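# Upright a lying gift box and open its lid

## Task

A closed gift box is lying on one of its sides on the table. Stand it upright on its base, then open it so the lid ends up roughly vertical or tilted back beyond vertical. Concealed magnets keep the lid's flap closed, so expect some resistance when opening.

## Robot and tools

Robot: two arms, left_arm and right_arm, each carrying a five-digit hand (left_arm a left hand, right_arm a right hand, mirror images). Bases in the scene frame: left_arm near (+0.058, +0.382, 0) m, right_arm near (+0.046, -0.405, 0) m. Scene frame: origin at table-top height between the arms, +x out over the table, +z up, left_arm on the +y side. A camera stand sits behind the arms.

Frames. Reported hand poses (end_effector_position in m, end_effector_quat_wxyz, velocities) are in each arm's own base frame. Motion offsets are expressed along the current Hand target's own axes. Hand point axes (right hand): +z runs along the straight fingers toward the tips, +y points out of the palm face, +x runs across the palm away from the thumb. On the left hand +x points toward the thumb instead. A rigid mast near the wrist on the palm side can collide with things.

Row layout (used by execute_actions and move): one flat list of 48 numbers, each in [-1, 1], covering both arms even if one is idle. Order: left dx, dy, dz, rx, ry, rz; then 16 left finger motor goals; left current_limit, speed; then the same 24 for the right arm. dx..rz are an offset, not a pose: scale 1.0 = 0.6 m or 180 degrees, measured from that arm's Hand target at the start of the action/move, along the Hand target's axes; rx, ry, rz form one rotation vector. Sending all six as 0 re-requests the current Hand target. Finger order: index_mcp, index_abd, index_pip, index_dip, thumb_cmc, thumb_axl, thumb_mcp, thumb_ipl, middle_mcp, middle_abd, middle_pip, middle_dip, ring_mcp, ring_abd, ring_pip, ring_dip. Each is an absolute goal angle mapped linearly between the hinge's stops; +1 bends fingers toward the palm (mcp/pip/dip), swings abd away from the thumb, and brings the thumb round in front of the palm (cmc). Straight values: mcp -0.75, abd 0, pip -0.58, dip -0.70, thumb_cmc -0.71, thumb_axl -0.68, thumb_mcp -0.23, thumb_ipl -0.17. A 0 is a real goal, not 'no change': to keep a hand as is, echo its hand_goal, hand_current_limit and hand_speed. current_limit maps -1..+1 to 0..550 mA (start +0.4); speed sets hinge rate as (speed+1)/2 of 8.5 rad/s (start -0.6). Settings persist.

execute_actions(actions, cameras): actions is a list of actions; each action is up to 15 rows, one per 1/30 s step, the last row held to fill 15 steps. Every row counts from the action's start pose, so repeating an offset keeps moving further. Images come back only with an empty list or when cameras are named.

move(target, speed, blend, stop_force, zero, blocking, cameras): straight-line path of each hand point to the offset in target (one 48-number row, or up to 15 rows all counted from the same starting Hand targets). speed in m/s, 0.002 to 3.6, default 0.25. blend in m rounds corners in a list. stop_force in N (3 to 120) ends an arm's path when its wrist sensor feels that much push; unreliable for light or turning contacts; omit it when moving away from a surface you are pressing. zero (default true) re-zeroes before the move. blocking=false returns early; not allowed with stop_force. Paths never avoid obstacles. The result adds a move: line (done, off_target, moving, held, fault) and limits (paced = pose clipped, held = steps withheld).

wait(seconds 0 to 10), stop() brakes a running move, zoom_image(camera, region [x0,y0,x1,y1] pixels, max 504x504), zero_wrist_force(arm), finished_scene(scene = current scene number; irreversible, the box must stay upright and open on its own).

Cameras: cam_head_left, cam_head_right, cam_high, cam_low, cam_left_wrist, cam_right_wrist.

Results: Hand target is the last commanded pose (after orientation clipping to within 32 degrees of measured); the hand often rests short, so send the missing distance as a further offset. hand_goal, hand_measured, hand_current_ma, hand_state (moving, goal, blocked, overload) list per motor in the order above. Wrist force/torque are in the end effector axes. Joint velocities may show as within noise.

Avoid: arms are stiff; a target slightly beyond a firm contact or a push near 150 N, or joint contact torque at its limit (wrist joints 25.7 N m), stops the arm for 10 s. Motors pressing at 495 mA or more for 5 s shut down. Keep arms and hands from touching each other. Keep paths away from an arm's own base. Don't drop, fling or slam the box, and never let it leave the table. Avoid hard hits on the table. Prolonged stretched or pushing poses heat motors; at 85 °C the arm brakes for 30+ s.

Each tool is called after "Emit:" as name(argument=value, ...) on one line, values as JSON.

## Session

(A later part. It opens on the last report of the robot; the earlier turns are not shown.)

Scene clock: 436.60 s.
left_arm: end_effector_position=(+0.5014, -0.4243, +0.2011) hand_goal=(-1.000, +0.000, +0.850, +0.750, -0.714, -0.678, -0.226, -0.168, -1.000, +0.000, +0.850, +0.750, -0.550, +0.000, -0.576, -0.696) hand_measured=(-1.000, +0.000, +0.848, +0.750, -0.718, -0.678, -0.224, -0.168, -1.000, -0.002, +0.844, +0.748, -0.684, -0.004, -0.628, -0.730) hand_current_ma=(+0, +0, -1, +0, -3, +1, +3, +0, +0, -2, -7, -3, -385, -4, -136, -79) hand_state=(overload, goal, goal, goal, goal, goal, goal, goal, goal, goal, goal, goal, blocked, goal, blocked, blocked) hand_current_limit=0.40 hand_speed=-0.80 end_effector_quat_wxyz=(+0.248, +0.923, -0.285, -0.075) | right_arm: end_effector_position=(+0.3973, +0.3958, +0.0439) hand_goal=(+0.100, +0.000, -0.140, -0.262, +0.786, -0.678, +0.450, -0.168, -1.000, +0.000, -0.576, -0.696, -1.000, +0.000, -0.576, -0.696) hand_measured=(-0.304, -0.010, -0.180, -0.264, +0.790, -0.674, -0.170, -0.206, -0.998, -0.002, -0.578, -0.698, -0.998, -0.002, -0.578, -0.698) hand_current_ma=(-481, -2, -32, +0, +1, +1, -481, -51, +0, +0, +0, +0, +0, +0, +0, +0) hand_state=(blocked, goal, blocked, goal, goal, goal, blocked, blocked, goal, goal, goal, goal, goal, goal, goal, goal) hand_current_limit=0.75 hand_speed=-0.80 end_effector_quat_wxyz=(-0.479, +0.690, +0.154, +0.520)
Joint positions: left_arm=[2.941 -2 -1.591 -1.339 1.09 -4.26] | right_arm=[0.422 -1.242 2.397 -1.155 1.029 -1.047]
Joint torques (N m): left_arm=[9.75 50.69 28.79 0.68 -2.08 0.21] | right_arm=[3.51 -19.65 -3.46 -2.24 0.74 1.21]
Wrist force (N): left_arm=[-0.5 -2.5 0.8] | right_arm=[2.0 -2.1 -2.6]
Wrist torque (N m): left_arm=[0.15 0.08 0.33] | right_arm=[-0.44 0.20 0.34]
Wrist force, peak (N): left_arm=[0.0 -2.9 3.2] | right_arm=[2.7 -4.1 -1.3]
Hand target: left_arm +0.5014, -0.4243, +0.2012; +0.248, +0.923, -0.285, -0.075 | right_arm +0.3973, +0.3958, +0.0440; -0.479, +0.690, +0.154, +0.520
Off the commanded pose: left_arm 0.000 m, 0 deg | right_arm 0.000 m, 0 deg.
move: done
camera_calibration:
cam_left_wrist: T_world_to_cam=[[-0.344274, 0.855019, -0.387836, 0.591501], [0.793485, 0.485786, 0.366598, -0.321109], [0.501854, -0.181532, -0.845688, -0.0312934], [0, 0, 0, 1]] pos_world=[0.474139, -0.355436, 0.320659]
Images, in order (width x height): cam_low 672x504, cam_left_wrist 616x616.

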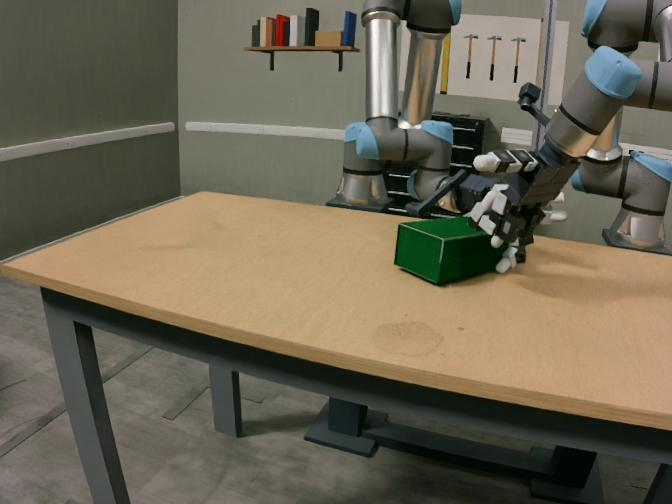

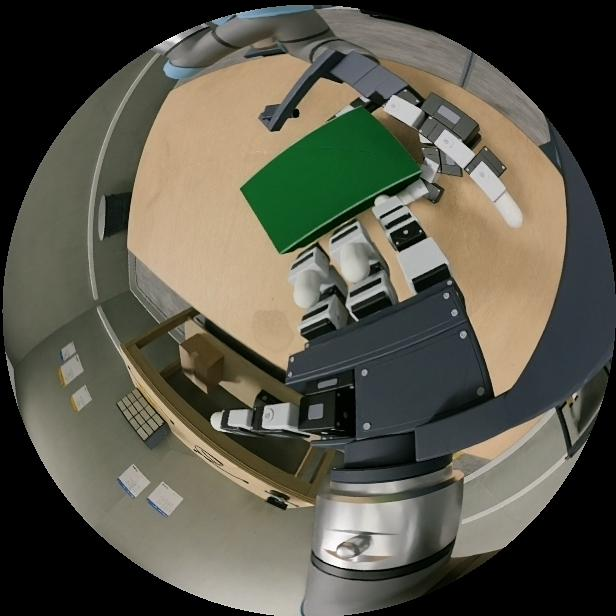

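Emit:
move(target=[0,0.0292,-0.0505,0,0,0,-1,0,0.85,0.75,-0.714,-0.678,-0.226,-0.168,-1,0,0.85,0.75,-0.55,0,-0.576,-0.696,0.4,-0.8,0,0,0,0,0,0,0.1,0,-0.139,-0.261,0.786,-0.678,0.45,-0.168,-1,0,-0.576,-0.696,-1,0,-0.576,-0.696,0.75,-0.8], speed=0.02, cameras=["cam_low","cam_left_wrist"])

Emit:
zoom_image(camera="cam_low", region=[380, 140, 580, 310])

Emit:
zoom_image(camera="cam_left_wrist", region=[220, 80, 470, 330])

Scene clock: 460.80 s.
left_arm: end_effector_position=(+0.5013, -0.4242, +0.2361) hand_goal=(-1.000, +0.000, +0.850, +0.750, -0.714, -0.678, -0.226, -0.168, -1.000, +0.000, +0.850, +0.750, -0.550, +0.000, -0.576, -0.696) hand_measured=(-1.000, +0.000, +0.848, +0.750, -0.718, -0.678, -0.224, -0.168, -1.000, -0.002, +0.844, +0.748, -0.566, -0.004, -0.582, -0.700) hand_current_ma=(+0, +0, -1, +0, -3, +1, +3, +0, +0, -2, -7, -3, -28, -3, -6, -4) hand_state=(overload, goal, goal, goal, goal, goal, goal, goal, goal, goal, goal, goal, goal, goal, goal, goal) hand_current_limit=0.40 hand_speed=-0.80 end_effector_quat_wxyz=(+0.248, +0.923, -0.285, -0.075) | right_arm: end_effector_position=(+0.3973, +0.3958, +0.0439) hand_goal=(+0.100, +0.000, -0.140, -0.262, +0.786, -0.678, +0.450, -0.168, -1.000, +0.000, -0.576, -0.696, -1.000, +0.000, -0.576, -0.696) hand_measured=(-0.304, -0.020, -0.180, -0.264, +0.776, -0.676, -0.170, -0.206, -0.998, -0.002, -0.578, -0.698, -0.998, -0.002, -0.578, -0.698) hand_current_ma=(-481, -7, -33, +0, -3, +0, -481, -54, +0, +0, +0, +0, +0, +0, +0, +0) hand_state=(blocked, goal, blocked, goal, goal, goal, blocked, blocked, goal, goal, goal, goal, goal, goal, goal, goal) hand_current_limit=0.75 hand_speed=-0.80 end_effector_quat_wxyz=(-0.479, +0.690, +0.154, +0.520)
Joint positions: left_arm=[2.941 -1.967 -1.542 -1.421 1.09 -4.26] | right_arm=[0.422 -1.242 2.397 -1.155 1.029 -1.047]
Joint torques (N m): left_arm=[9.87 49.86 30.53 1.08 -1.01 0.07] | right_arm=[7.39 -20.51 -3.77 -2.52 -0.17 1.09]
Wrist force (N): left_arm=[-0.9 0.5 0.2] | right_arm=[-0.8 -0.5 0.1]
Wrist torque (N m): left_arm=[-0.16 0.09 0.10] | right_arm=[-0.37 0.19 0.26]
Wrist force, peak (N): left_arm=[-0.9 -3.1 0.6] | right_arm=[2.3 -2.2 -2.5]
Hand target: left_arm +0.5013, -0.4242, +0.2362; +0.248, +0.923, -0.285, -0.075 | right_arm +0.3973, +0.3958, +0.0440; -0.479, +0.690, +0.154, +0.520
Off the commanded pose: left_arm 0.000 m, 0 deg | right_arm 0.000 m, 0 deg.
move: done
camera_calibration:
cam_left_wrist: T_world_to_cam=[[-0.344274, 0.855019, -0.387836, 0.605041], [0.793485, 0.485786, 0.366598, -0.333861], [0.501854, -0.181532, -0.845688, -0.00164414], [0, 0, 0, 1]] pos_world=[0.474039, -0.355436, 0.355659]
Images, in order (width x height): cam_low 672x504, cam_left_wrist 616x616.

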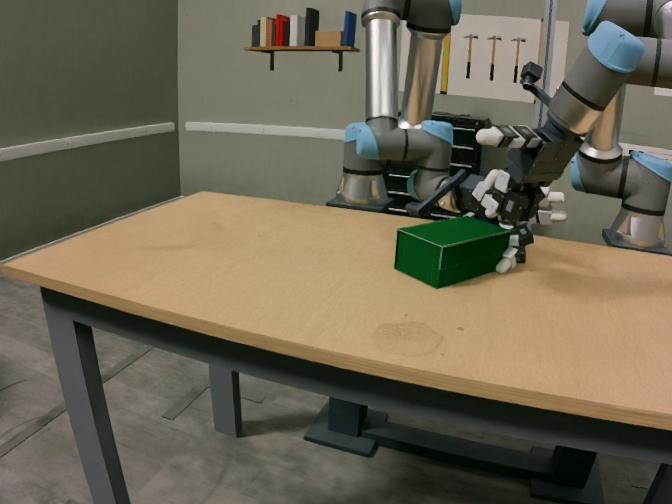

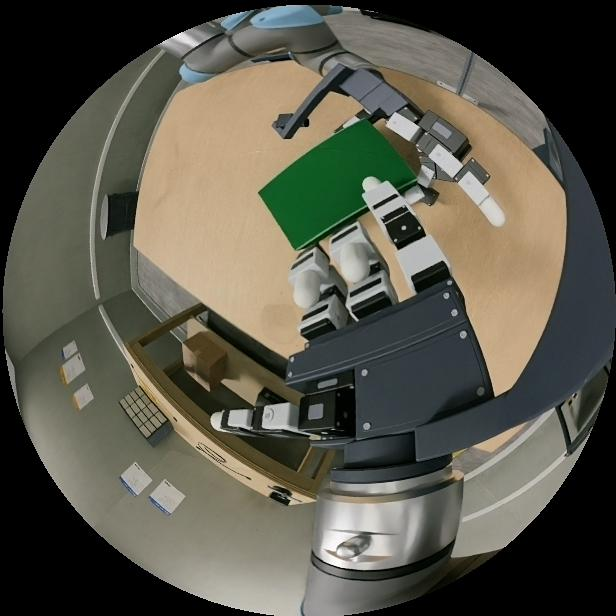

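Scaled by 2.520 from the camera's 672x504 image, which has a finer 960x720 frame.

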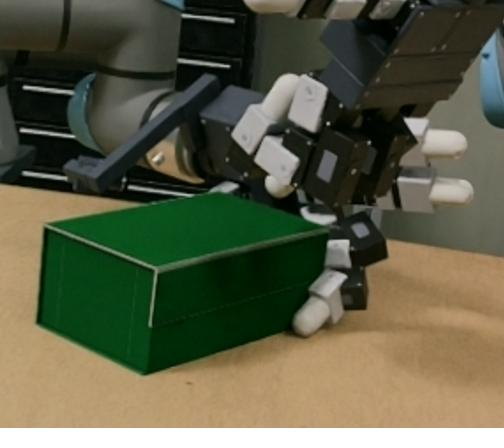

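Scaled by 2.016 from the camera's 616x616 image, which has a finer 880x880 frame.

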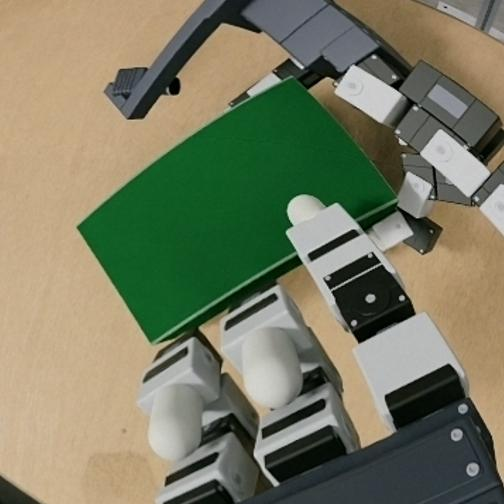

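Emit:
move(target=[[0,-0.262,-0.1513,-0.1944,0,0,-1,0,0.85,0.75,-0.714,-0.678,-0.226,-0.168,-1,0,0.85,0.75,-0.754,0,-0.576,-0.696,0.4,-0.8,0,0,0,0,0,0,0.1,0,-0.139,-0.261,0.786,-0.678,0.45,-0.168,-1,0,-0.576,-0.696,-1,0,-0.576,-0.696,0.7,-0.8],[0,-0.3437,-0.0098,-0.1944,0,0,-1,0,0.85,0.75,-0.714,-0.678,-0.226,-0.168,-1,0,0.85,0.75,-0.754,0,-0.576,-0.696,0.4,-0.8,0,0,0,0,0,0,0.1,0,-0.139,-0.261,0.786,-0.678,0.45,-0.168,-1,0,-0.576,-0.696,-1,0,-0.576,-0.696,0.7,-0.8],[0,-0.1993,0.0735,-0.1944,0,0,-1,0,0.85,0.75,-0.714,-0.678,-0.226,-0.168,-1,0,0.85,0.75,-0.754,0,-0.576,-0.696,0.4,-0.8,0,0,0,0,0,0,0.1,0,-0.139,-0.261,0.786,-0.678,0.45,-0.168,-1,0,-0.576,-0.696,-1,0,-0.576,-0.696,0.7,-0.8]], speed=[0.25,0.12,0.1], cameras=["cam_low","cam_high","cam_left_wrist"])

Emit:
zoom_image(camera="cam_low", region=[380, 140, 580, 310])

Emit:
zoom_image(camera="cam_high", region=[230, 190, 430, 370])

Emit:
zoom_image(camera="cam_left_wrist", region=[220, 30, 520, 330])

Scene clock: 483.87 s.
left_arm: end_effector_position=(+0.5475, -0.3570, +0.1382) hand_goal=(-1.000, +0.000, +0.850, +0.750, -0.714, -0.678, -0.226, -0.168, -1.000, +0.000, +0.850, +0.750, -0.754, +0.000, -0.576, -0.696) hand_measured=(-1.000, +0.000, +0.848, +0.750, -0.720, -0.678, -0.224, -0.168, -1.000, -0.002, +0.846, +0.748, -0.760, -0.004, -0.580, -0.700) hand_current_ma=(+0, +0, -1, +0, -8, +1, +3, +0, +0, -2, -5, -2, -9, -3, -5, -4) hand_state=(overload, goal, goal, goal, goal, goal, goal, goal, goal, goal, goal, goal, goal, goal, goal, goal) hand_current_limit=0.40 hand_speed=-0.80 end_effector_quat_wxyz=(+0.514, +0.806, -0.249, -0.157) | right_arm: end_effector_position=(+0.3973, +0.3958, +0.0439) hand_goal=(+0.100, +0.000, -0.140, -0.262, +0.786, -0.678, +0.450, -0.168, -1.000, +0.000, -0.576, -0.696, -1.000, +0.000, -0.576, -0.696) hand_measured=(-0.304, -0.020, -0.180, -0.264, +0.776, -0.676, -0.170, -0.206, -0.998, -0.002, -0.578, -0.698, -0.998, -0.002, -0.578, -0.698) hand_current_ma=(-468, -7, -33, +0, -3, +0, -468, -54, +0, +0, +0, +0, +0, +0, +0, +0) hand_state=(blocked, goal, blocked, goal, goal, goal, blocked, blocked, goal, goal, goal, goal, goal, goal, goal, goal) hand_current_limit=0.70 hand_speed=-0.80 end_effector_quat_wxyz=(-0.479, +0.690, +0.154, +0.520)
Joint positions: left_arm=[3.128 -2.327 -1.465 -1.788 0.713 -3.708] | right_arm=[0.422 -1.242 2.397 -1.155 1.029 -1.047]
Joint torques (N m): left_arm=[-14.8 56.89 9.24 2.12 -2.73 -1.14] | right_arm=[8.49 -21.5 -4.27 -2.25 -2.22 0.7]
Wrist force (N): left_arm=[-0.7 1.2 0.3] | right_arm=[-0.6 -0.8 0.2]
Wrist torque (N m): left_arm=[-0.38 0.06 0.10] | right_arm=[-0.40 0.20 0.26]
Wrist force, peak (N): left_arm=[-0.6 2.0 0.0] | right_arm=[-0.9 -1.0 0.1]
Hand target: left_arm +0.5475, -0.3571, +0.1382; +0.514, +0.806, -0.249, -0.157 | right_arm +0.3973, +0.3958, +0.0440; -0.479, +0.690, +0.154, +0.520
Off the commanded pose: left_arm 0.000 m, 0 deg | right_arm 0.000 m, 0 deg.
move: done
camera_calibration:
cam_left_wrist: T_world_to_cam=[[-0.520275, 0.595459, -0.612163, 0.560219], [0.826635, 0.531144, -0.185903, -0.293002], [0.214449, -0.602756, -0.768568, -0.0990781], [0, 0, 0, 1]] pos_world=[0.554921, -0.237681, 0.212327]
Images, in order (width x height): cam_high 672x504, cam_low 672x504, cam_left_wrist 616x616.

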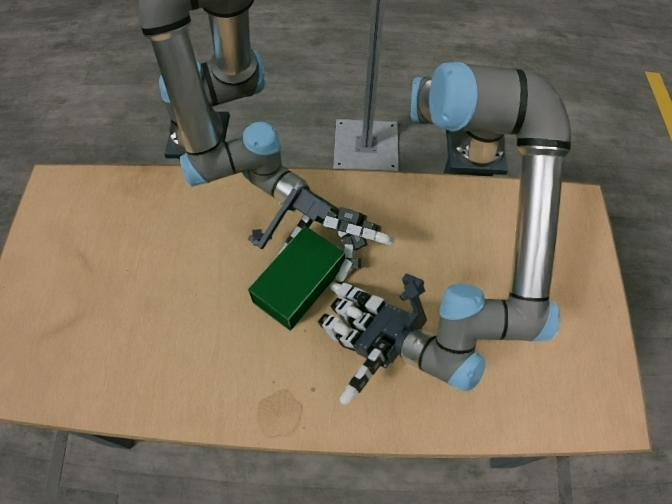

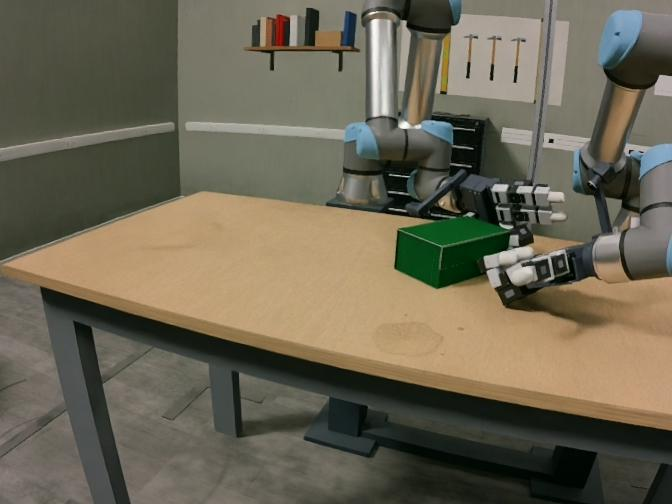

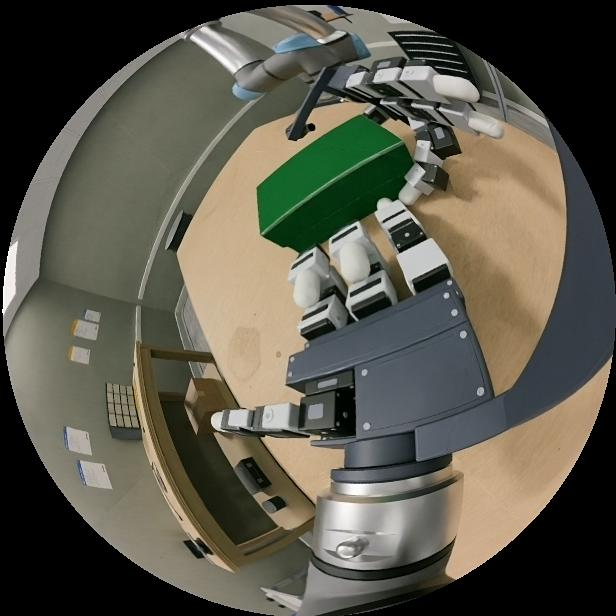

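Scaled by 2.520 from the camera's 672x504 image, which has a finer 960x720 frame.

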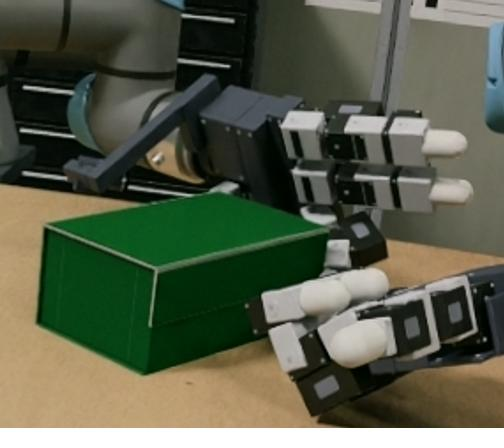

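Scaled by 2.520 from the camera's 672x504 image, which has a finer 960x720 frame.

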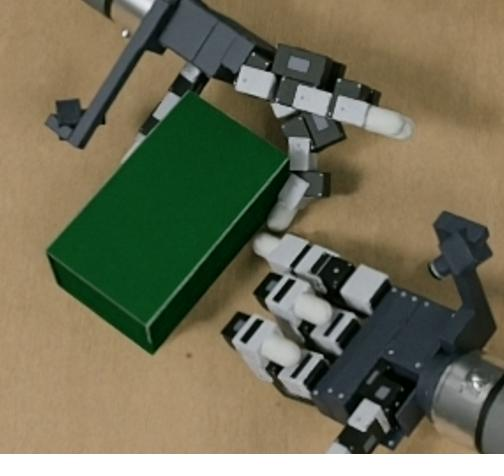

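Scaled by 1.680 from the camera's 616x616 image, which has a finer 880x880 frame.

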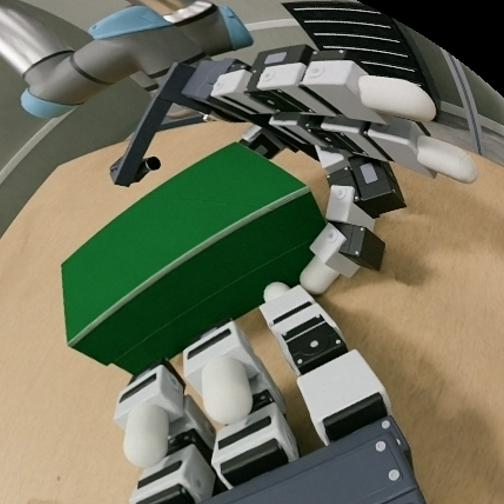

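Emit:
move(target=[0,0.0212,0.0453,0,0,0,-1,0,0.85,0.75,-0.714,-0.678,-0.226,-0.168,-1,0,0.85,0.75,-0.754,0,-0.576,-0.696,0.4,-0.8,0,0,0,0,0,0,0.1,0,-0.139,-0.261,0.786,-0.678,0.45,-0.168,-1,0,-0.576,-0.696,-1,0,-0.576,-0.696,0.7,-0.8], speed=0.015, stop_force=3, cameras=["cam_left_wrist"])

Emit:
zoom_image(camera="cam_left_wrist", region=[220, 30, 520, 330])

Scene clock: 489.97 s.
left_arm: end_effector_position=(+0.5428, -0.3639, +0.1382) hand_goal=(-1.000, +0.000, +0.850, +0.750, -0.714, -0.678, -0.226, -0.168, -1.000, +0.000, +0.850, +0.750, -0.754, +0.000, -0.576, -0.696) hand_measured=(-1.000, +0.000, +0.848, +0.750, -0.720, -0.678, -0.224, -0.168, -1.000, -0.002, +0.846, +0.748, -0.764, -0.004, -0.580, -0.698) hand_current_ma=(+0, +0, -1, +0, -8, +1, +3, +0, +0, -2, -5, -2, -15, -3, -4, -1) hand_state=(overload, goal, goal, goal, goal, goal, goal, goal, goal, goal, goal, goal, goal, goal, goal, goal) hand_current_limit=0.40 hand_speed=-0.80 end_effector_quat_wxyz=(+0.514, +0.806, -0.249, -0.157) | right_arm: end_effector_position=(+0.3973, +0.3958, +0.0439) hand_goal=(+0.100, +0.000, -0.140, -0.262, +0.786, -0.678, +0.450, -0.168, -1.000, +0.000, -0.576, -0.696, -1.000, +0.000, -0.576, -0.696) hand_measured=(-0.302, -0.020, -0.182, -0.266, +0.776, -0.678, -0.170, -0.208, -0.998, -0.002, -0.578, -0.698, -0.998, -0.002, -0.578, -0.698) hand_current_ma=(-468, -7, -36, +0, -3, +0, -467, -57, +0, +0, +0, +0, +0, +0, +0, +0) hand_state=(blocked, goal, blocked, goal, goal, goal, blocked, blocked, goal, goal, goal, goal, goal, goal, goal, goal) hand_current_limit=0.70 hand_speed=-0.80 end_effector_quat_wxyz=(-0.479, +0.690, +0.154, +0.520)
Joint positions: left_arm=[3.117 -2.32 -1.48 -1.773 0.705 -3.719] | right_arm=[0.422 -1.242 2.397 -1.155 1.029 -1.047]
Joint torques (N m): left_arm=[11.23 43.47 24.98 -0.27 1.15 1.46] | right_arm=[7.37 -24.21 -9.4 -2.41 -2.39 0.4]
Wrist force (N): left_arm=[-0.3 1.1 -2.1] | right_arm=[-0.4 -2.1 -2.4]
Wrist torque (N m): left_arm=[-0.24 -0.07 0.05] | right_arm=[-0.48 0.22 0.30]
Wrist force, peak (N): left_arm=[-0.2 0.9 -5.3] | right_arm=[-1.5 -1.9 -4.5]
Hand target: left_arm +0.5428, -0.3639, +0.1382; +0.514, +0.806, -0.249, -0.157 (not the last commanded pose) | right_arm +0.3973, +0.3958, +0.0440; -0.479, +0.690, +0.154, +0.520
Off the commanded pose: left_arm 0.022 m, 0 deg | right_arm 0.000 m, 0 deg.
move: contact (left_arm)
camera_calibration:
cam_left_wrist: T_world_to_cam=[[-0.520262, 0.595422, -0.612209, 0.561884], [0.826646, 0.531112, -0.185945, -0.285321], [0.214436, -0.60282, -0.768521, -0.102287], [0, 0, 0, 1]] pos_world=[0.550121, -0.244681, 0.212327]
Images, in order (width x height): cam_left_wrist 616x616.

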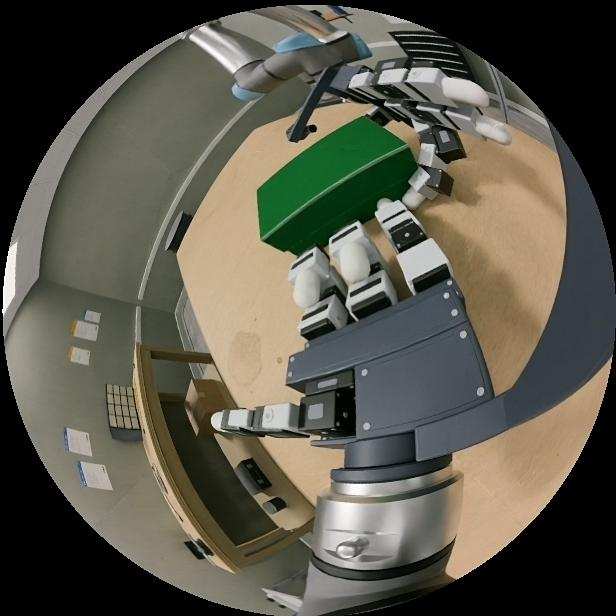

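Scaled by 1.680 from the camera's 616x616 image, which has a finer 880x880 frame.

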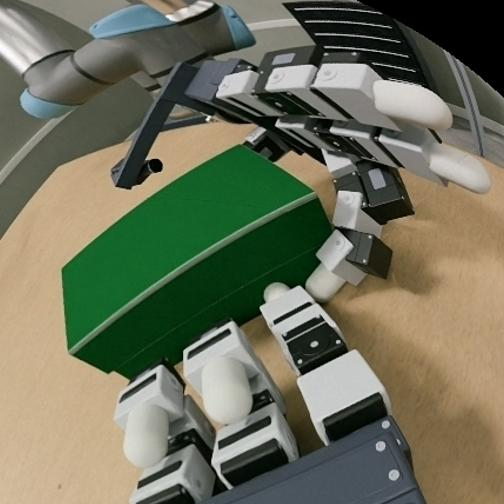

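Emit:
move(target=[0,0.0378,-0.0176,0,0,0,-1,0,0.85,0.75,-0.714,-0.678,-0.226,-0.168,-1,0,0.85,0.75,-0.72,0,-0.53,-0.65,0.75,-0.8,0,0,0,0,0,0,0.1,0,-0.139,-0.261,0.786,-0.678,0.45,-0.168,-1,0,-0.576,-0.696,-1,0,-0.576,-0.696,0.75,-0.8], speed=0.015, cameras=["cam_left_wrist","cam_low"])

Emit:
zoom_image(camera="cam_left_wrist", region=[220, 30, 520, 330])

Emit:
zoom_image(camera="cam_low", region=[380, 140, 580, 310])

Scene clock: 496.90 s.
left_arm: end_effector_position=(+0.5427, -0.3639, +0.1631) hand_goal=(-1.000, +0.000, +0.850, +0.750, -0.714, -0.678, -0.226, -0.168, -1.000, +0.000, +0.850, +0.750, -0.720, +0.000, -0.530, -0.650) hand_measured=(-1.000, +0.000, +0.848, +0.750, -0.720, -0.678, -0.224, -0.168, -1.000, -0.002, +0.846, +0.748, -0.794, -0.004, -0.576, -0.684) hand_current_ma=(+0, +0, -1, +0, -8, +1, +3, +0, +0, -2, -5, -2, -234, -3, -112, -75) hand_state=(overload, goal, goal, goal, goal, goal, goal, goal, goal, goal, goal, goal, blocked, goal, blocked, blocked) hand_current_limit=0.75 hand_speed=-0.80 end_effector_quat_wxyz=(+0.514, +0.806, -0.249, -0.157) | right_arm: end_effector_position=(+0.3973, +0.3958, +0.0440) hand_goal=(+0.100, +0.000, -0.140, -0.262, +0.786, -0.678, +0.450, -0.168, -1.000, +0.000, -0.576, -0.696, -1.000, +0.000, -0.576, -0.696) hand_measured=(-0.302, -0.020, -0.182, -0.264, +0.774, -0.678, -0.170, -0.208, -0.998, -0.002, -0.578, -0.698, -0.998, -0.002, -0.578, -0.698) hand_current_ma=(-481, -7, -36, +0, -4, +0, -481, -57, +0, +0, +0, +0, +0, +0, +0, +0) hand_state=(blocked, goal, blocked, goal, goal, goal, blocked, blocked, goal, goal, goal, goal, goal, goal, goal, goal) hand_current_limit=0.75 hand_speed=-0.80 end_effector_quat_wxyz=(-0.479, +0.690, +0.154, +0.520)
Joint positions: left_arm=[3.117 -2.285 -1.467 -1.82 0.705 -3.719] | right_arm=[0.422 -1.242 2.397 -1.155 1.029 -1.047]
Joint torques (N m): left_arm=[11.37 57.23 25.64 -0.87 -2.22 0.39] | right_arm=[8.26 -25.81 -12.87 -2.32 -2.24 0.28]
Wrist force (N): left_arm=[-0.9 -1.8 -1.0] | right_arm=[0.2 -2.1 -1.9]
Wrist torque (N m): left_arm=[0.01 0.00 0.19] | right_arm=[-0.48 0.28 0.30]
Wrist force, peak (N): left_arm=[-0.3 1.5 -2.2] | right_arm=[-0.2 -2.8 -2.6]
Hand target: left_arm +0.5427, -0.3639, +0.1632; +0.514, +0.806, -0.249, -0.157 | right_arm +0.3973, +0.3958, +0.0440; -0.479, +0.690, +0.154, +0.520
Off the commanded pose: left_arm 0.000 m, 0 deg | right_arm 0.000 m, 0 deg.
move: done
camera_calibration:
cam_left_wrist: T_world_to_cam=[[-0.520275, 0.595459, -0.612163, 0.577021], [0.826635, 0.531144, -0.185903, -0.280658], [0.214449, -0.602756, -0.768568, -0.083049], [0, 0, 0, 1]] pos_world=[0.550021, -0.244581, 0.237227]
Images, in order (width x height): cam_low 672x504, cam_left_wrist 616x616.

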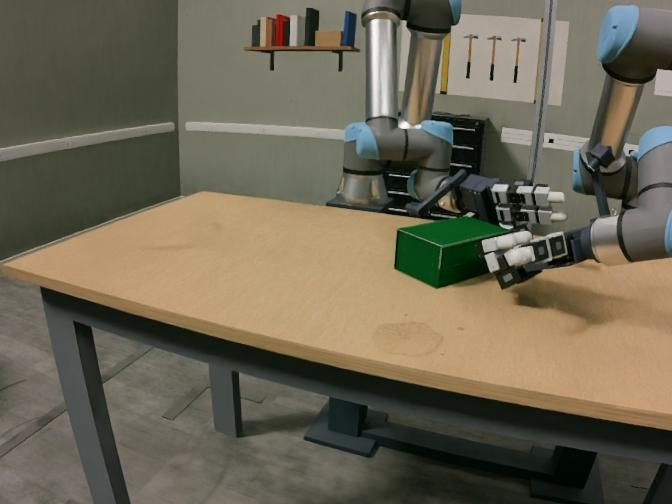

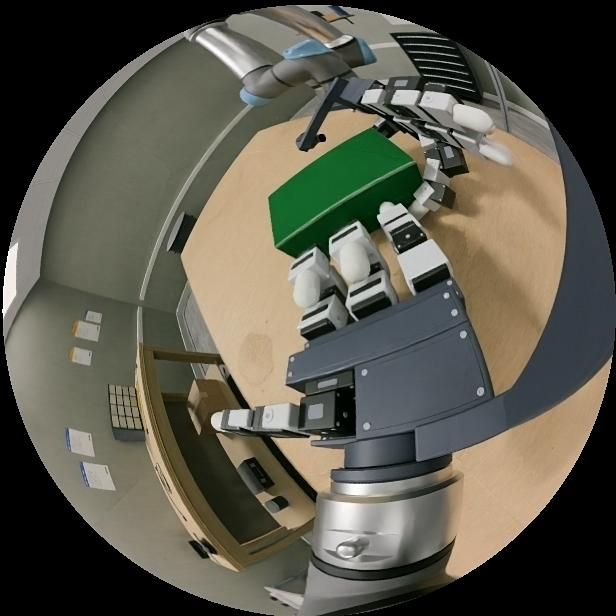

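Scaled by 1.680 from the camera's 616x616 image, which has a finer 880x880 frame.

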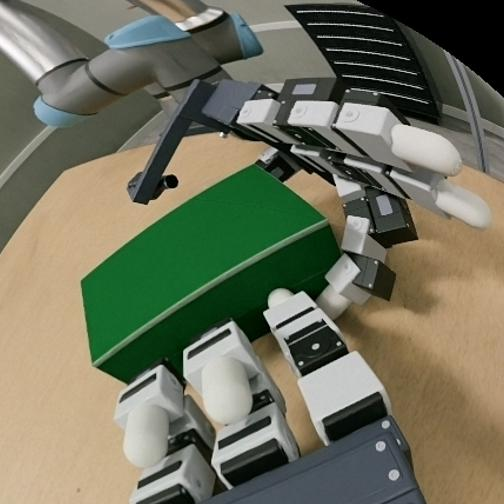

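Scaled by 2.520 from the camera's 672x504 image, which has a finer 960x720 frame.

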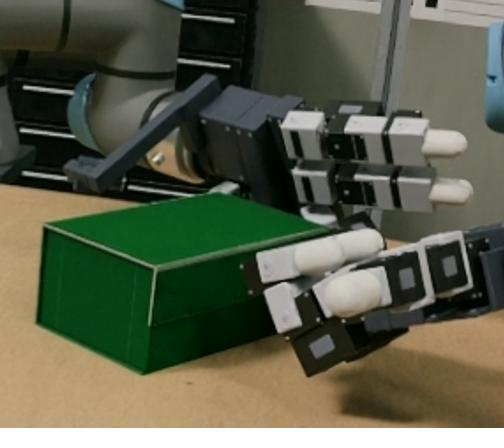

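Emit:
move(target=[0,0.0378,-0.0176,0,0,0,-1,0,0.85,0.75,-0.714,-0.678,-0.226,-0.168,-1,0,0.85,0.75,-0.7,0,-0.53,-0.65,0.75,-0.8,0,0,0,0,0,0,0.1,0,-0.139,-0.261,0.786,-0.678,0.45,-0.168,-1,0,-0.576,-0.696,-1,0,-0.576,-0.696,0.75,-0.8], speed=0.015, cameras=["cam_left_wrist","cam_low"])

Emit:
zoom_image(camera="cam_left_wrist", region=[220, 30, 520, 330])

Emit:
zoom_image(camera="cam_low", region=[380, 140, 580, 310])

Scene clock: 502.70 s.
left_arm: end_effector_position=(+0.5426, -0.3639, +0.1881) hand_goal=(-1.000, +0.000, +0.850, +0.750, -0.714, -0.678, -0.226, -0.168, -1.000, +0.000, +0.850, +0.750, -0.700, +0.000, -0.530, -0.650) hand_measured=(-1.000, +0.000, +0.848, +0.750, -0.720, -0.678, -0.224, -0.168, -1.000, -0.002, +0.846, +0.748, -0.794, -0.004, -0.576, -0.684) hand_current_ma=(+0, +0, -1, +0, -8, +1, +3, +0, +0, -2, -5, -2, -323, -3, -112, -75) hand_state=(overload, goal, goal, goal, goal, goal, goal, goal, goal, goal, goal, goal, blocked, goal, blocked, blocked) hand_current_limit=0.75 hand_speed=-0.80 end_effector_quat_wxyz=(+0.514, +0.806, -0.249, -0.157) | right_arm: end_effector_position=(+0.3973, +0.3958, +0.0439) hand_goal=(+0.100, +0.000, -0.140, -0.262, +0.786, -0.678, +0.450, -0.168, -1.000, +0.000, -0.576, -0.696, -1.000, +0.000, -0.576, -0.696) hand_measured=(-0.302, -0.020, -0.182, -0.264, +0.774, -0.678, -0.170, -0.208, -0.998, -0.002, -0.578, -0.698, -0.998, -0.002, -0.578, -0.698) hand_current_ma=(-481, -7, -36, +0, -4, +0, -481, -57, +0, +0, +0, +0, +0, +0, +0, +0) hand_state=(blocked, goal, blocked, goal, goal, goal, blocked, blocked, goal, goal, goal, goal, goal, goal, goal, goal) hand_current_limit=0.75 hand_speed=-0.80 end_effector_quat_wxyz=(-0.479, +0.690, +0.154, +0.520)
Joint positions: left_arm=[3.117 -2.252 -1.451 -1.869 0.705 -3.719] | right_arm=[0.422 -1.242 2.397 -1.155 1.029 -1.047]
Joint torques (N m): left_arm=[11.32 57.35 27.18 -0.41 0.58 0.58] | right_arm=[7.27 -27.49 -3.26 -2.36 -2.41 0.27]
Wrist force (N): left_arm=[-0.4 -1.7 -0.8] | right_arm=[-0.1 -1.8 -2.6]
Wrist torque (N m): left_arm=[0.01 -0.08 0.20] | right_arm=[-0.39 0.33 0.29]
Wrist force, peak (N): left_arm=[-0.8 -2.1 -0.9] | right_arm=[0.3 -2.2 -2.5]
Hand target: left_arm +0.5426, -0.3639, +0.1883; +0.514, +0.806, -0.249, -0.157 | right_arm +0.3973, +0.3958, +0.0440; -0.479, +0.690, +0.154, +0.520
Off the commanded pose: left_arm 0.000 m, 0 deg | right_arm 0.000 m, 0 deg.
move: done
camera_calibration:
cam_left_wrist: T_world_to_cam=[[-0.520318, 0.595431, -0.612153, 0.592339], [0.826608, 0.531175, -0.185935, -0.275979], [0.214449, -0.602756, -0.768568, -0.063835], [0, 0, 0, 1]] pos_world=[0.550021, -0.244581, 0.262227]
Images, in order (width x height): cam_low 672x504, cam_left_wrist 616x616.

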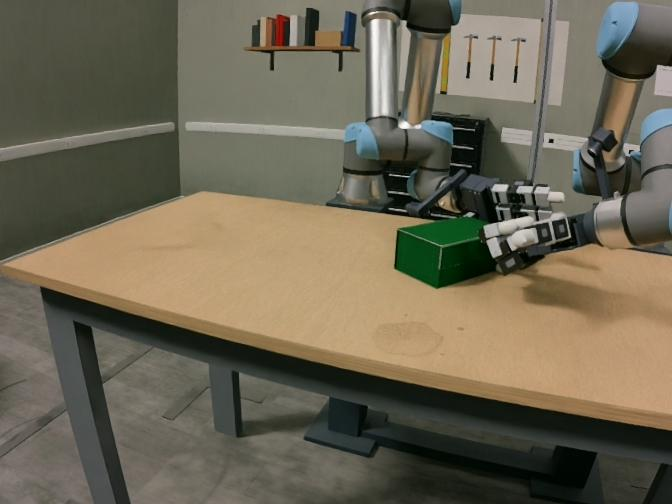

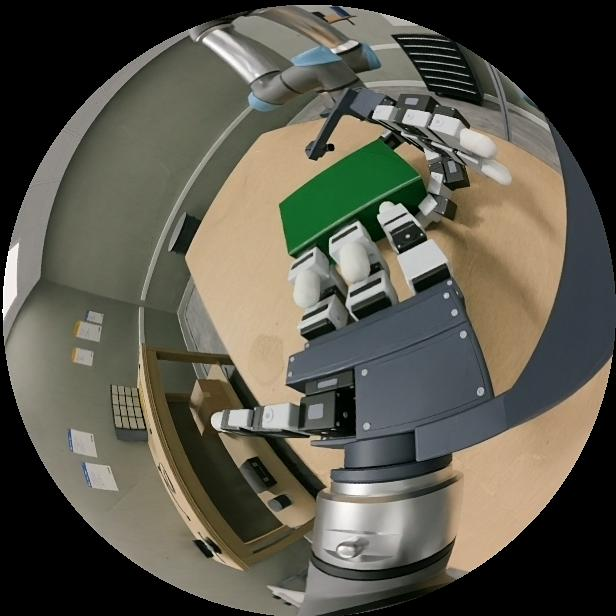

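Scaled by 1.680 from the camera's 616x616 image, which has a finer 880x880 frame.

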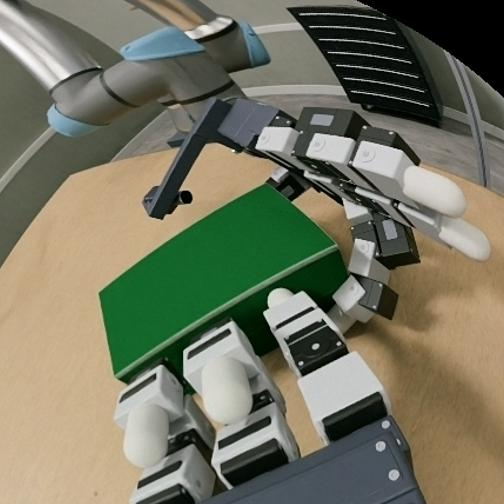

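Scaled by 2.520 from the camera's 672x504 image, which has a finer 960x720 frame.

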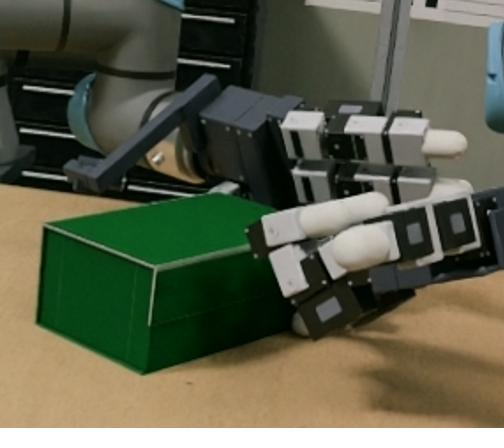

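Emit:
move(target=[[0,-0.0212,-0.0453,0,0,0,-1,0,0.85,0.75,-0.714,-0.678,-0.226,-0.168,-1,0,0.85,0.75,-0.754,0,-0.576,-0.696,0.4,-0.6,0,0,0,0,0,0,-0.548,0,-0.139,-0.261,0.786,-0.678,-0.35,-0.168,-1,0,-0.576,-0.696,-1,0,-0.576,-0.696,0.4,-0.6],[-0.05,-0.0967,-0.01,0,0,0,-1,0,0.85,0.75,-0.714,-0.678,-0.226,-0.168,-1,0,0.85,0.75,-0.754,0,-0.576,-0.696,0.4,-0.6,-0.1,-0.1732,0,0,0,0,-0.548,0,-0.139,-0.261,0.786,-0.678,-0.35,-0.168,-1,0,-0.576,-0.696,-1,0,-0.576,-0.696,0.4,-0.6],[-0.05,-0.0967,-0.01,0,0,0,-1,0,0.85,0.75,-0.714,-0.678,-0.226,-0.168,-0.754,0,-0.576,-0.696,-0.754,0,-0.576,-0.696,0.4,-0.6,0.0428,-0.3792,-0.1533,-0.4874,0.1306,-0.1306,-0.754,0,-0.576,-0.696,0.571,-0.678,-0.226,-0.168,-0.8,0,-0.576,-0.696,-0.8,0,-0.576,-0.696,0.4,-0.6]], speed=[0.1,0.12,0.25], cameras=["cam_low","cam_high","cam_right_wrist"])

Emit:
zoom_image(camera="cam_high", region=[230, 190, 430, 370])

Emit:
zoom_image(camera="cam_low", region=[380, 200, 540, 310])

Emit:
zoom_image(camera="cam_right_wrist", region=[150, 0, 550, 350])

Scene clock: 554.27 s.
left_arm: end_effector_position=(+0.5348, -0.3223, +0.1381) hand_goal=(-1.000, +0.000, +0.850, +0.750, -0.714, -0.678, -0.226, -0.168, -1.000, +0.000, +0.850, +0.750, -0.754, +0.000, -0.576, -0.696) hand_measured=(-1.000, +0.000, +0.848, +0.750, -0.720, -0.678, -0.224, -0.168, -1.000, -0.002, +0.846, +0.748, -0.774, -0.004, -0.582, -0.698) hand_current_ma=(+0, +0, -1, +0, -8, +1, +3, +0, +0, -2, -5, -2, -40, -3, -8, -3) hand_state=(overload, goal, goal, goal, goal, goal, goal, goal, goal, goal, goal, goal, goal, goal, goal, goal) hand_current_limit=0.40 hand_speed=-0.60 end_effector_quat_wxyz=(+0.514, +0.806, -0.249, -0.157) | right_arm: end_effector_position=(+0.2456, +0.4452, +0.1117) hand_goal=(-0.548, +0.000, -0.140, -0.262, +0.786, -0.678, -0.350, -0.168, -1.000, +0.000, -0.576, -0.696, -1.000, +0.000, -0.576, -0.696) hand_measured=(-0.542, -0.010, -0.142, -0.264, +0.774, -0.678, -0.348, -0.170, -0.998, -0.002, -0.578, -0.698, -0.998, -0.002, -0.578, -0.698) hand_current_ma=(+1, -2, +0, +0, -4, +0, +0, +0, +0, +0, +0, +0, +0, +0, +0, +0) hand_state=(goal, goal, goal, goal, goal, goal, goal, goal, goal, goal, goal, goal, goal, goal, goal, goal) hand_current_limit=0.40 hand_speed=-0.60 end_effector_quat_wxyz=(-0.153, +0.741, -0.026, +0.653)
Joint positions: left_arm=[3.181 -2.293 -1.523 -1.801 0.754 -3.658] | right_arm=[1.264 -1.107 1.853 -0.539 2.63 -1.124]
Joint torques (N m): left_arm=[12.66 43.62 9.32 2.13 1.23 1.32] | right_arm=[-10.81 -49.13 -7.36 -1.65 -2.23 -1.75]
Wrist force (N): left_arm=[-0.7 1.1 0.4] | right_arm=[0.3 -1.0 -0.1]
Wrist torque (N m): left_arm=[-0.37 0.06 -0.13] | right_arm=[-0.27 0.10 0.31]
Wrist force, peak (N): left_arm=[-0.8 -2.0 -0.7] | right_arm=[0.5 -2.0 -2.4]
Hand target: left_arm +0.5348, -0.3223, +0.1381; +0.514, +0.806, -0.249, -0.157 | right_arm +0.2456, +0.4452, +0.1117; -0.153, +0.741, -0.026, +0.653 (not the last commanded pose)
Off the commanded pose: left_arm 0.000 m, 0 deg | right_arm 0.088 m, 48 deg.
move: held (right_arm; a check stopped the path); path passed 2 of 3 targets; target 3's new numbers were not sent; limits=held
pose unreachable (right arm): on one or more control steps of this call, first in action 0 (counted from 0), this arm could not follow its commanded pose, so it was not sent that pose on those steps. It may still have moved: this result reports where it is.
cause: moving toward the commanded pose would bring two parts of the arm too close to each other (joints 4 (wrist 1) to 6 (wrist 3) lie between them).
camera_calibration:
cam_right_wrist: T_world_to_cam=[[0.035413, -0.426739, -0.903681, 0.322681], [-0.866719, 0.437066, -0.240357, -0.00730939], [0.497538, 0.791749, -0.354385, -0.312174], [0, 0, 0, 1]] pos_world=[0.137556, 0.388059, 0.179215]
Images, in order (width x height): cam_high 672x504, cam_low 672x504, cam_right_wrist 616x616.

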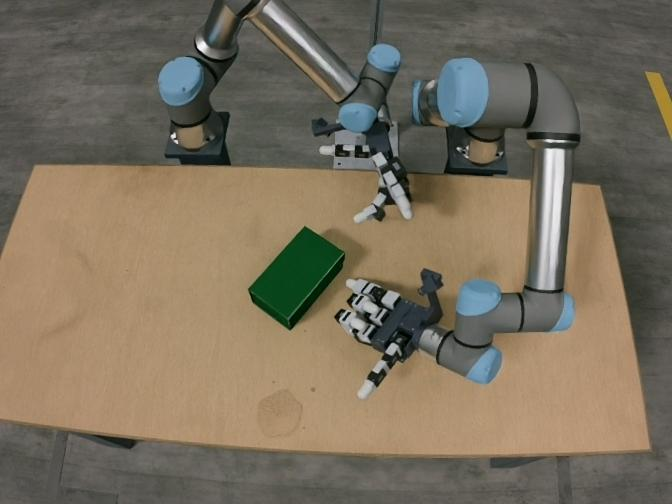

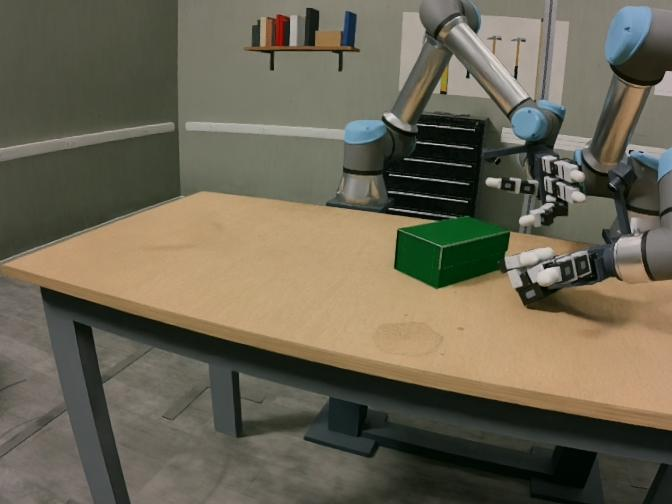

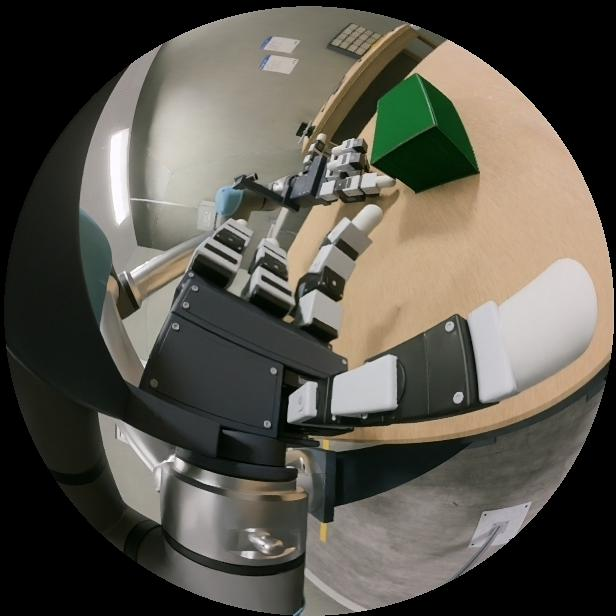

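Scaled by 2.520 from the camera's 672x504 image, which has a finer 960x720 frame.

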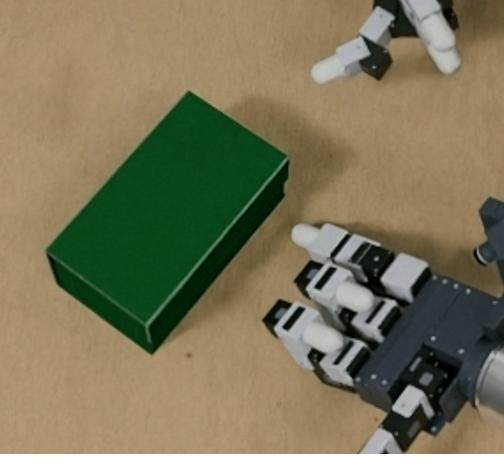

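Scaled by 3.150 from the camera's 672x504 image, which has a finer 960x720 frame.

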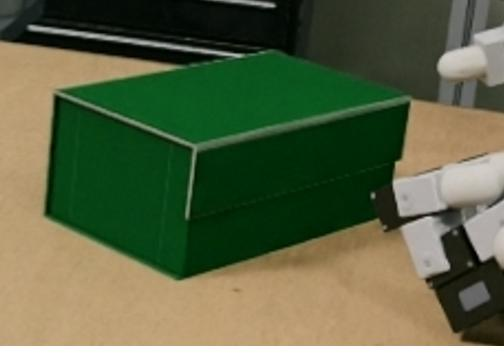

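Scaled by 1.260 from the camera's 616x616 image, which has a finer 880x880 frame.

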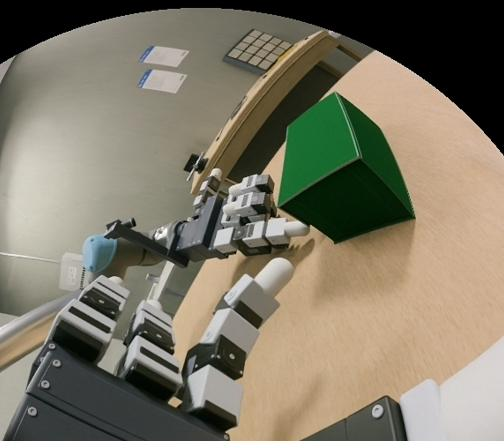

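Emit:
move(target=[0,0,0,0,0,0,-1,0,0.85,0.75,-0.714,-0.678,-0.226,-0.168,-0.754,0,-0.576,-0.696,-0.754,0,-0.576,-0.696,0.4,-0.6,0.4007,0.0695,0.0325,0.522,-0.299,-0.644,-1,0,0.85,0.75,-0.714,-0.678,-0.226,-0.168,-1,0,0.85,0.75,-0.616,0,-0.576,-0.696,0.4,-0.5], speed=0.4, cameras=["cam_high","cam_low"])

Scene clock: 587.70 s.
left_arm: end_effector_position=(+0.5348, -0.3223, +0.1381) hand_goal=(-1.000, +0.000, +0.850, +0.750, -0.714, -0.678, -0.226, -0.168, -0.754, +0.000, -0.576, -0.696, -0.754, +0.000, -0.576, -0.696) hand_measured=(-1.000, +0.000, +0.848, +0.750, -0.720, -0.678, -0.224, -0.168, -0.770, -0.002, -0.576, -0.694, -0.774, -0.004, -0.582, -0.698) hand_current_ma=(+0, +0, -1, +0, -8, +1, +3, +0, -30, -2, +0, +3, -40, -3, -8, -3) hand_state=(overload, goal, goal, goal, goal, goal, goal, goal, goal, goal, goal, goal, goal, goal, goal, goal) hand_current_limit=0.40 hand_speed=-0.60 end_effector_quat_wxyz=(+0.514, +0.806, -0.249, -0.157) | right_arm: end_effector_position=(+0.2538, +0.4310, +0.1429) hand_goal=(-1.000, +0.000, +0.850, +0.750, -0.714, -0.678, -0.226, -0.168, -1.000, +0.000, +0.850, +0.750, -0.616, +0.000, -0.576, -0.696) hand_measured=(-0.998, -0.006, +0.846, +0.748, -0.712, -0.678, -0.228, -0.170, -0.998, -0.002, +0.846, +0.748, -0.616, -0.002, -0.578, -0.698) hand_current_ma=(+0, -1, +0, +0, +0, +0, +0, +0, +0, +0, +0, +0, +0, +0, +0, +0) hand_state=(goal, goal, goal, goal, goal, goal, goal, goal, goal, goal, goal, goal, goal, goal, goal, goal) hand_current_limit=0.40 hand_speed=-0.50 end_effector_quat_wxyz=(-0.140, +0.757, +0.166, +0.616)
Joint positions: left_arm=[3.181 -2.293 -1.523 -1.801 0.754 -3.658] | right_arm=[1.199 -1.268 1.994 -0.448 2.312 -1.374]
Joint torques (N m): left_arm=[11.92 44.44 8.89 1.78 1.07 0.9] | right_arm=[7.54 -21.79 -26.31 -2.18 3.17 1.97]
Wrist force (N): left_arm=[-0.6 1.3 0.5] | right_arm=[-0.4 -1.4 -0.5]
Wrist torque (N m): left_arm=[-0.33 0.05 -0.12] | right_arm=[-0.35 0.24 0.07]
Wrist force, peak (N): left_arm=[-0.8 1.6 0.4] | right_arm=[0.3 3.3 -1.3]
Hand target: left_arm +0.5348, -0.3223, +0.1381; +0.514, +0.806, -0.249, -0.157 | right_arm +0.2538, +0.4310, +0.1429; -0.140, +0.757, +0.166, +0.616 (not the last commanded pose)
Off the commanded pose: left_arm 0.000 m, 0 deg | right_arm 0.210 m, 136 deg.
move: held (right_arm; a check stopped the path); limits=held
pose unreachable (right arm): on one or more control steps of this call, first in action 0 (counted from 0), this arm could not follow its commanded pose, so it was not sent that pose on those steps. It may still have moved: this result reports where it is.
cause: moving toward the commanded pose would bring two parts of the arm too close to each other (joints 4 (wrist 1) to 6 (wrist 3) lie between them).
Images, in order (width x height): cam_high 672x504, cam_low 672x504.

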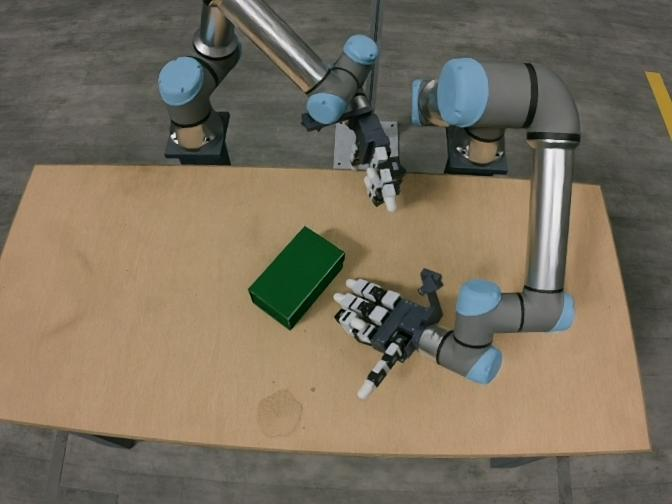

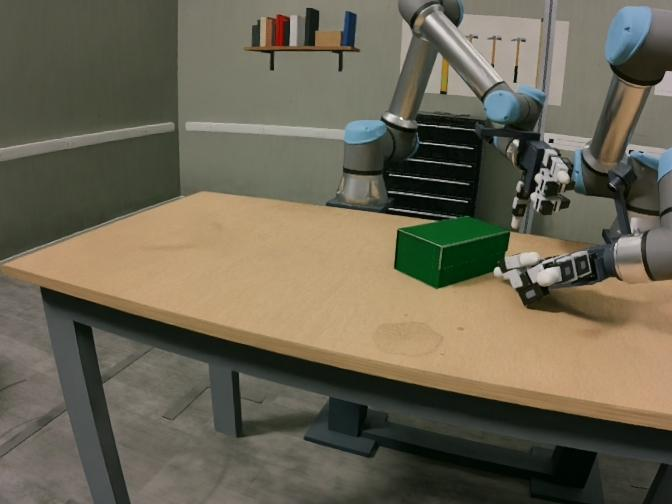

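Emit:
move(target=[0,0,0,0,0,0,-1,0,0.85,0.75,-0.714,-0.678,-0.226,-0.168,-0.754,0,-0.576,-0.696,-0.754,0,-0.576,-0.696,0.4,-0.6,0.2447,0.1547,-0.114,0.3053,-0.0203,0.1214,-1,0,0.85,0.75,-0.714,-0.678,-0.226,-0.168,-1,0,0.85,0.75,-0.616,0,-0.576,-0.696,0.4,-0.5], speed=0.4)

Scene clock: 595.30 s.
left_arm: end_effector_position=(+0.5348, -0.3223, +0.1381) hand_goal=(-1.000, +0.000, +0.850, +0.750, -0.714, -0.678, -0.226, -0.168, -0.754, +0.000, -0.576, -0.696, -0.754, +0.000, -0.576, -0.696) hand_measured=(-1.000, +0.000, +0.848, +0.750, -0.720, -0.678, -0.224, -0.168, -0.770, -0.002, -0.576, -0.694, -0.774, -0.004, -0.582, -0.698) hand_current_ma=(+0, +0, -1, +0, -8, +1, +3, +0, -30, -2, +0, +3, -40, -3, -8, -3) hand_state=(overload, goal, goal, goal, goal, goal, goal, goal, goal, goal, goal, goal, goal, goal, goal, goal) hand_current_limit=0.40 hand_speed=-0.60 end_effector_quat_wxyz=(+0.514, +0.806, -0.249, -0.157) | right_arm: end_effector_position=(+0.2596, +0.3300, +0.2998) hand_goal=(-1.000, +0.000, +0.850, +0.750, -0.714, -0.678, -0.226, -0.168, -1.000, +0.000, +0.850, +0.750, -0.616, +0.000, -0.576, -0.696) hand_measured=(-0.998, -0.006, +0.848, +0.748, -0.712, -0.678, -0.228, -0.170, -0.998, -0.002, +0.848, +0.748, -0.614, -0.002, -0.578, -0.698) hand_current_ma=(+0, -1, +0, +0, +0, +0, +0, +0, +0, +0, +0, +0, +0, +0, +0, +0) hand_state=(goal, goal, goal, goal, goal, goal, goal, goal, goal, goal, goal, goal, goal, goal, goal, goal) hand_current_limit=0.40 hand_speed=-0.50 end_effector_quat_wxyz=(-0.575, +0.644, +0.293, +0.411)
Joint positions: left_arm=[3.181 -2.293 -1.523 -1.801 0.754 -3.658] | right_arm=[-0.113 -2.192 2.31 -0.102 0.08 -1.063]
Joint torques (N m): left_arm=[9.01 46.92 9.31 1.28 0.81 0.14] | right_arm=[-9.62 -7.77 -11.75 -1.82 -2.57 1.97]
Wrist force (N): left_arm=[-0.5 1.3 0.4] | right_arm=[-0.5 -1.3 0.0]
Wrist torque (N m): left_arm=[-0.34 0.03 -0.12] | right_arm=[-0.34 0.26 0.05]
Wrist force, peak (N): left_arm=[-0.8 1.6 0.5] | right_arm=[-0.7 -2.4 0.2]
Hand target: left_arm +0.5348, -0.3223, +0.1381; +0.514, +0.806, -0.249, -0.157 | right_arm +0.2596, +0.3300, +0.2998; -0.576, +0.643, +0.293, +0.411
Off the commanded pose: left_arm 0.000 m, 0 deg | right_arm 0.000 m, 0 deg.
move: done


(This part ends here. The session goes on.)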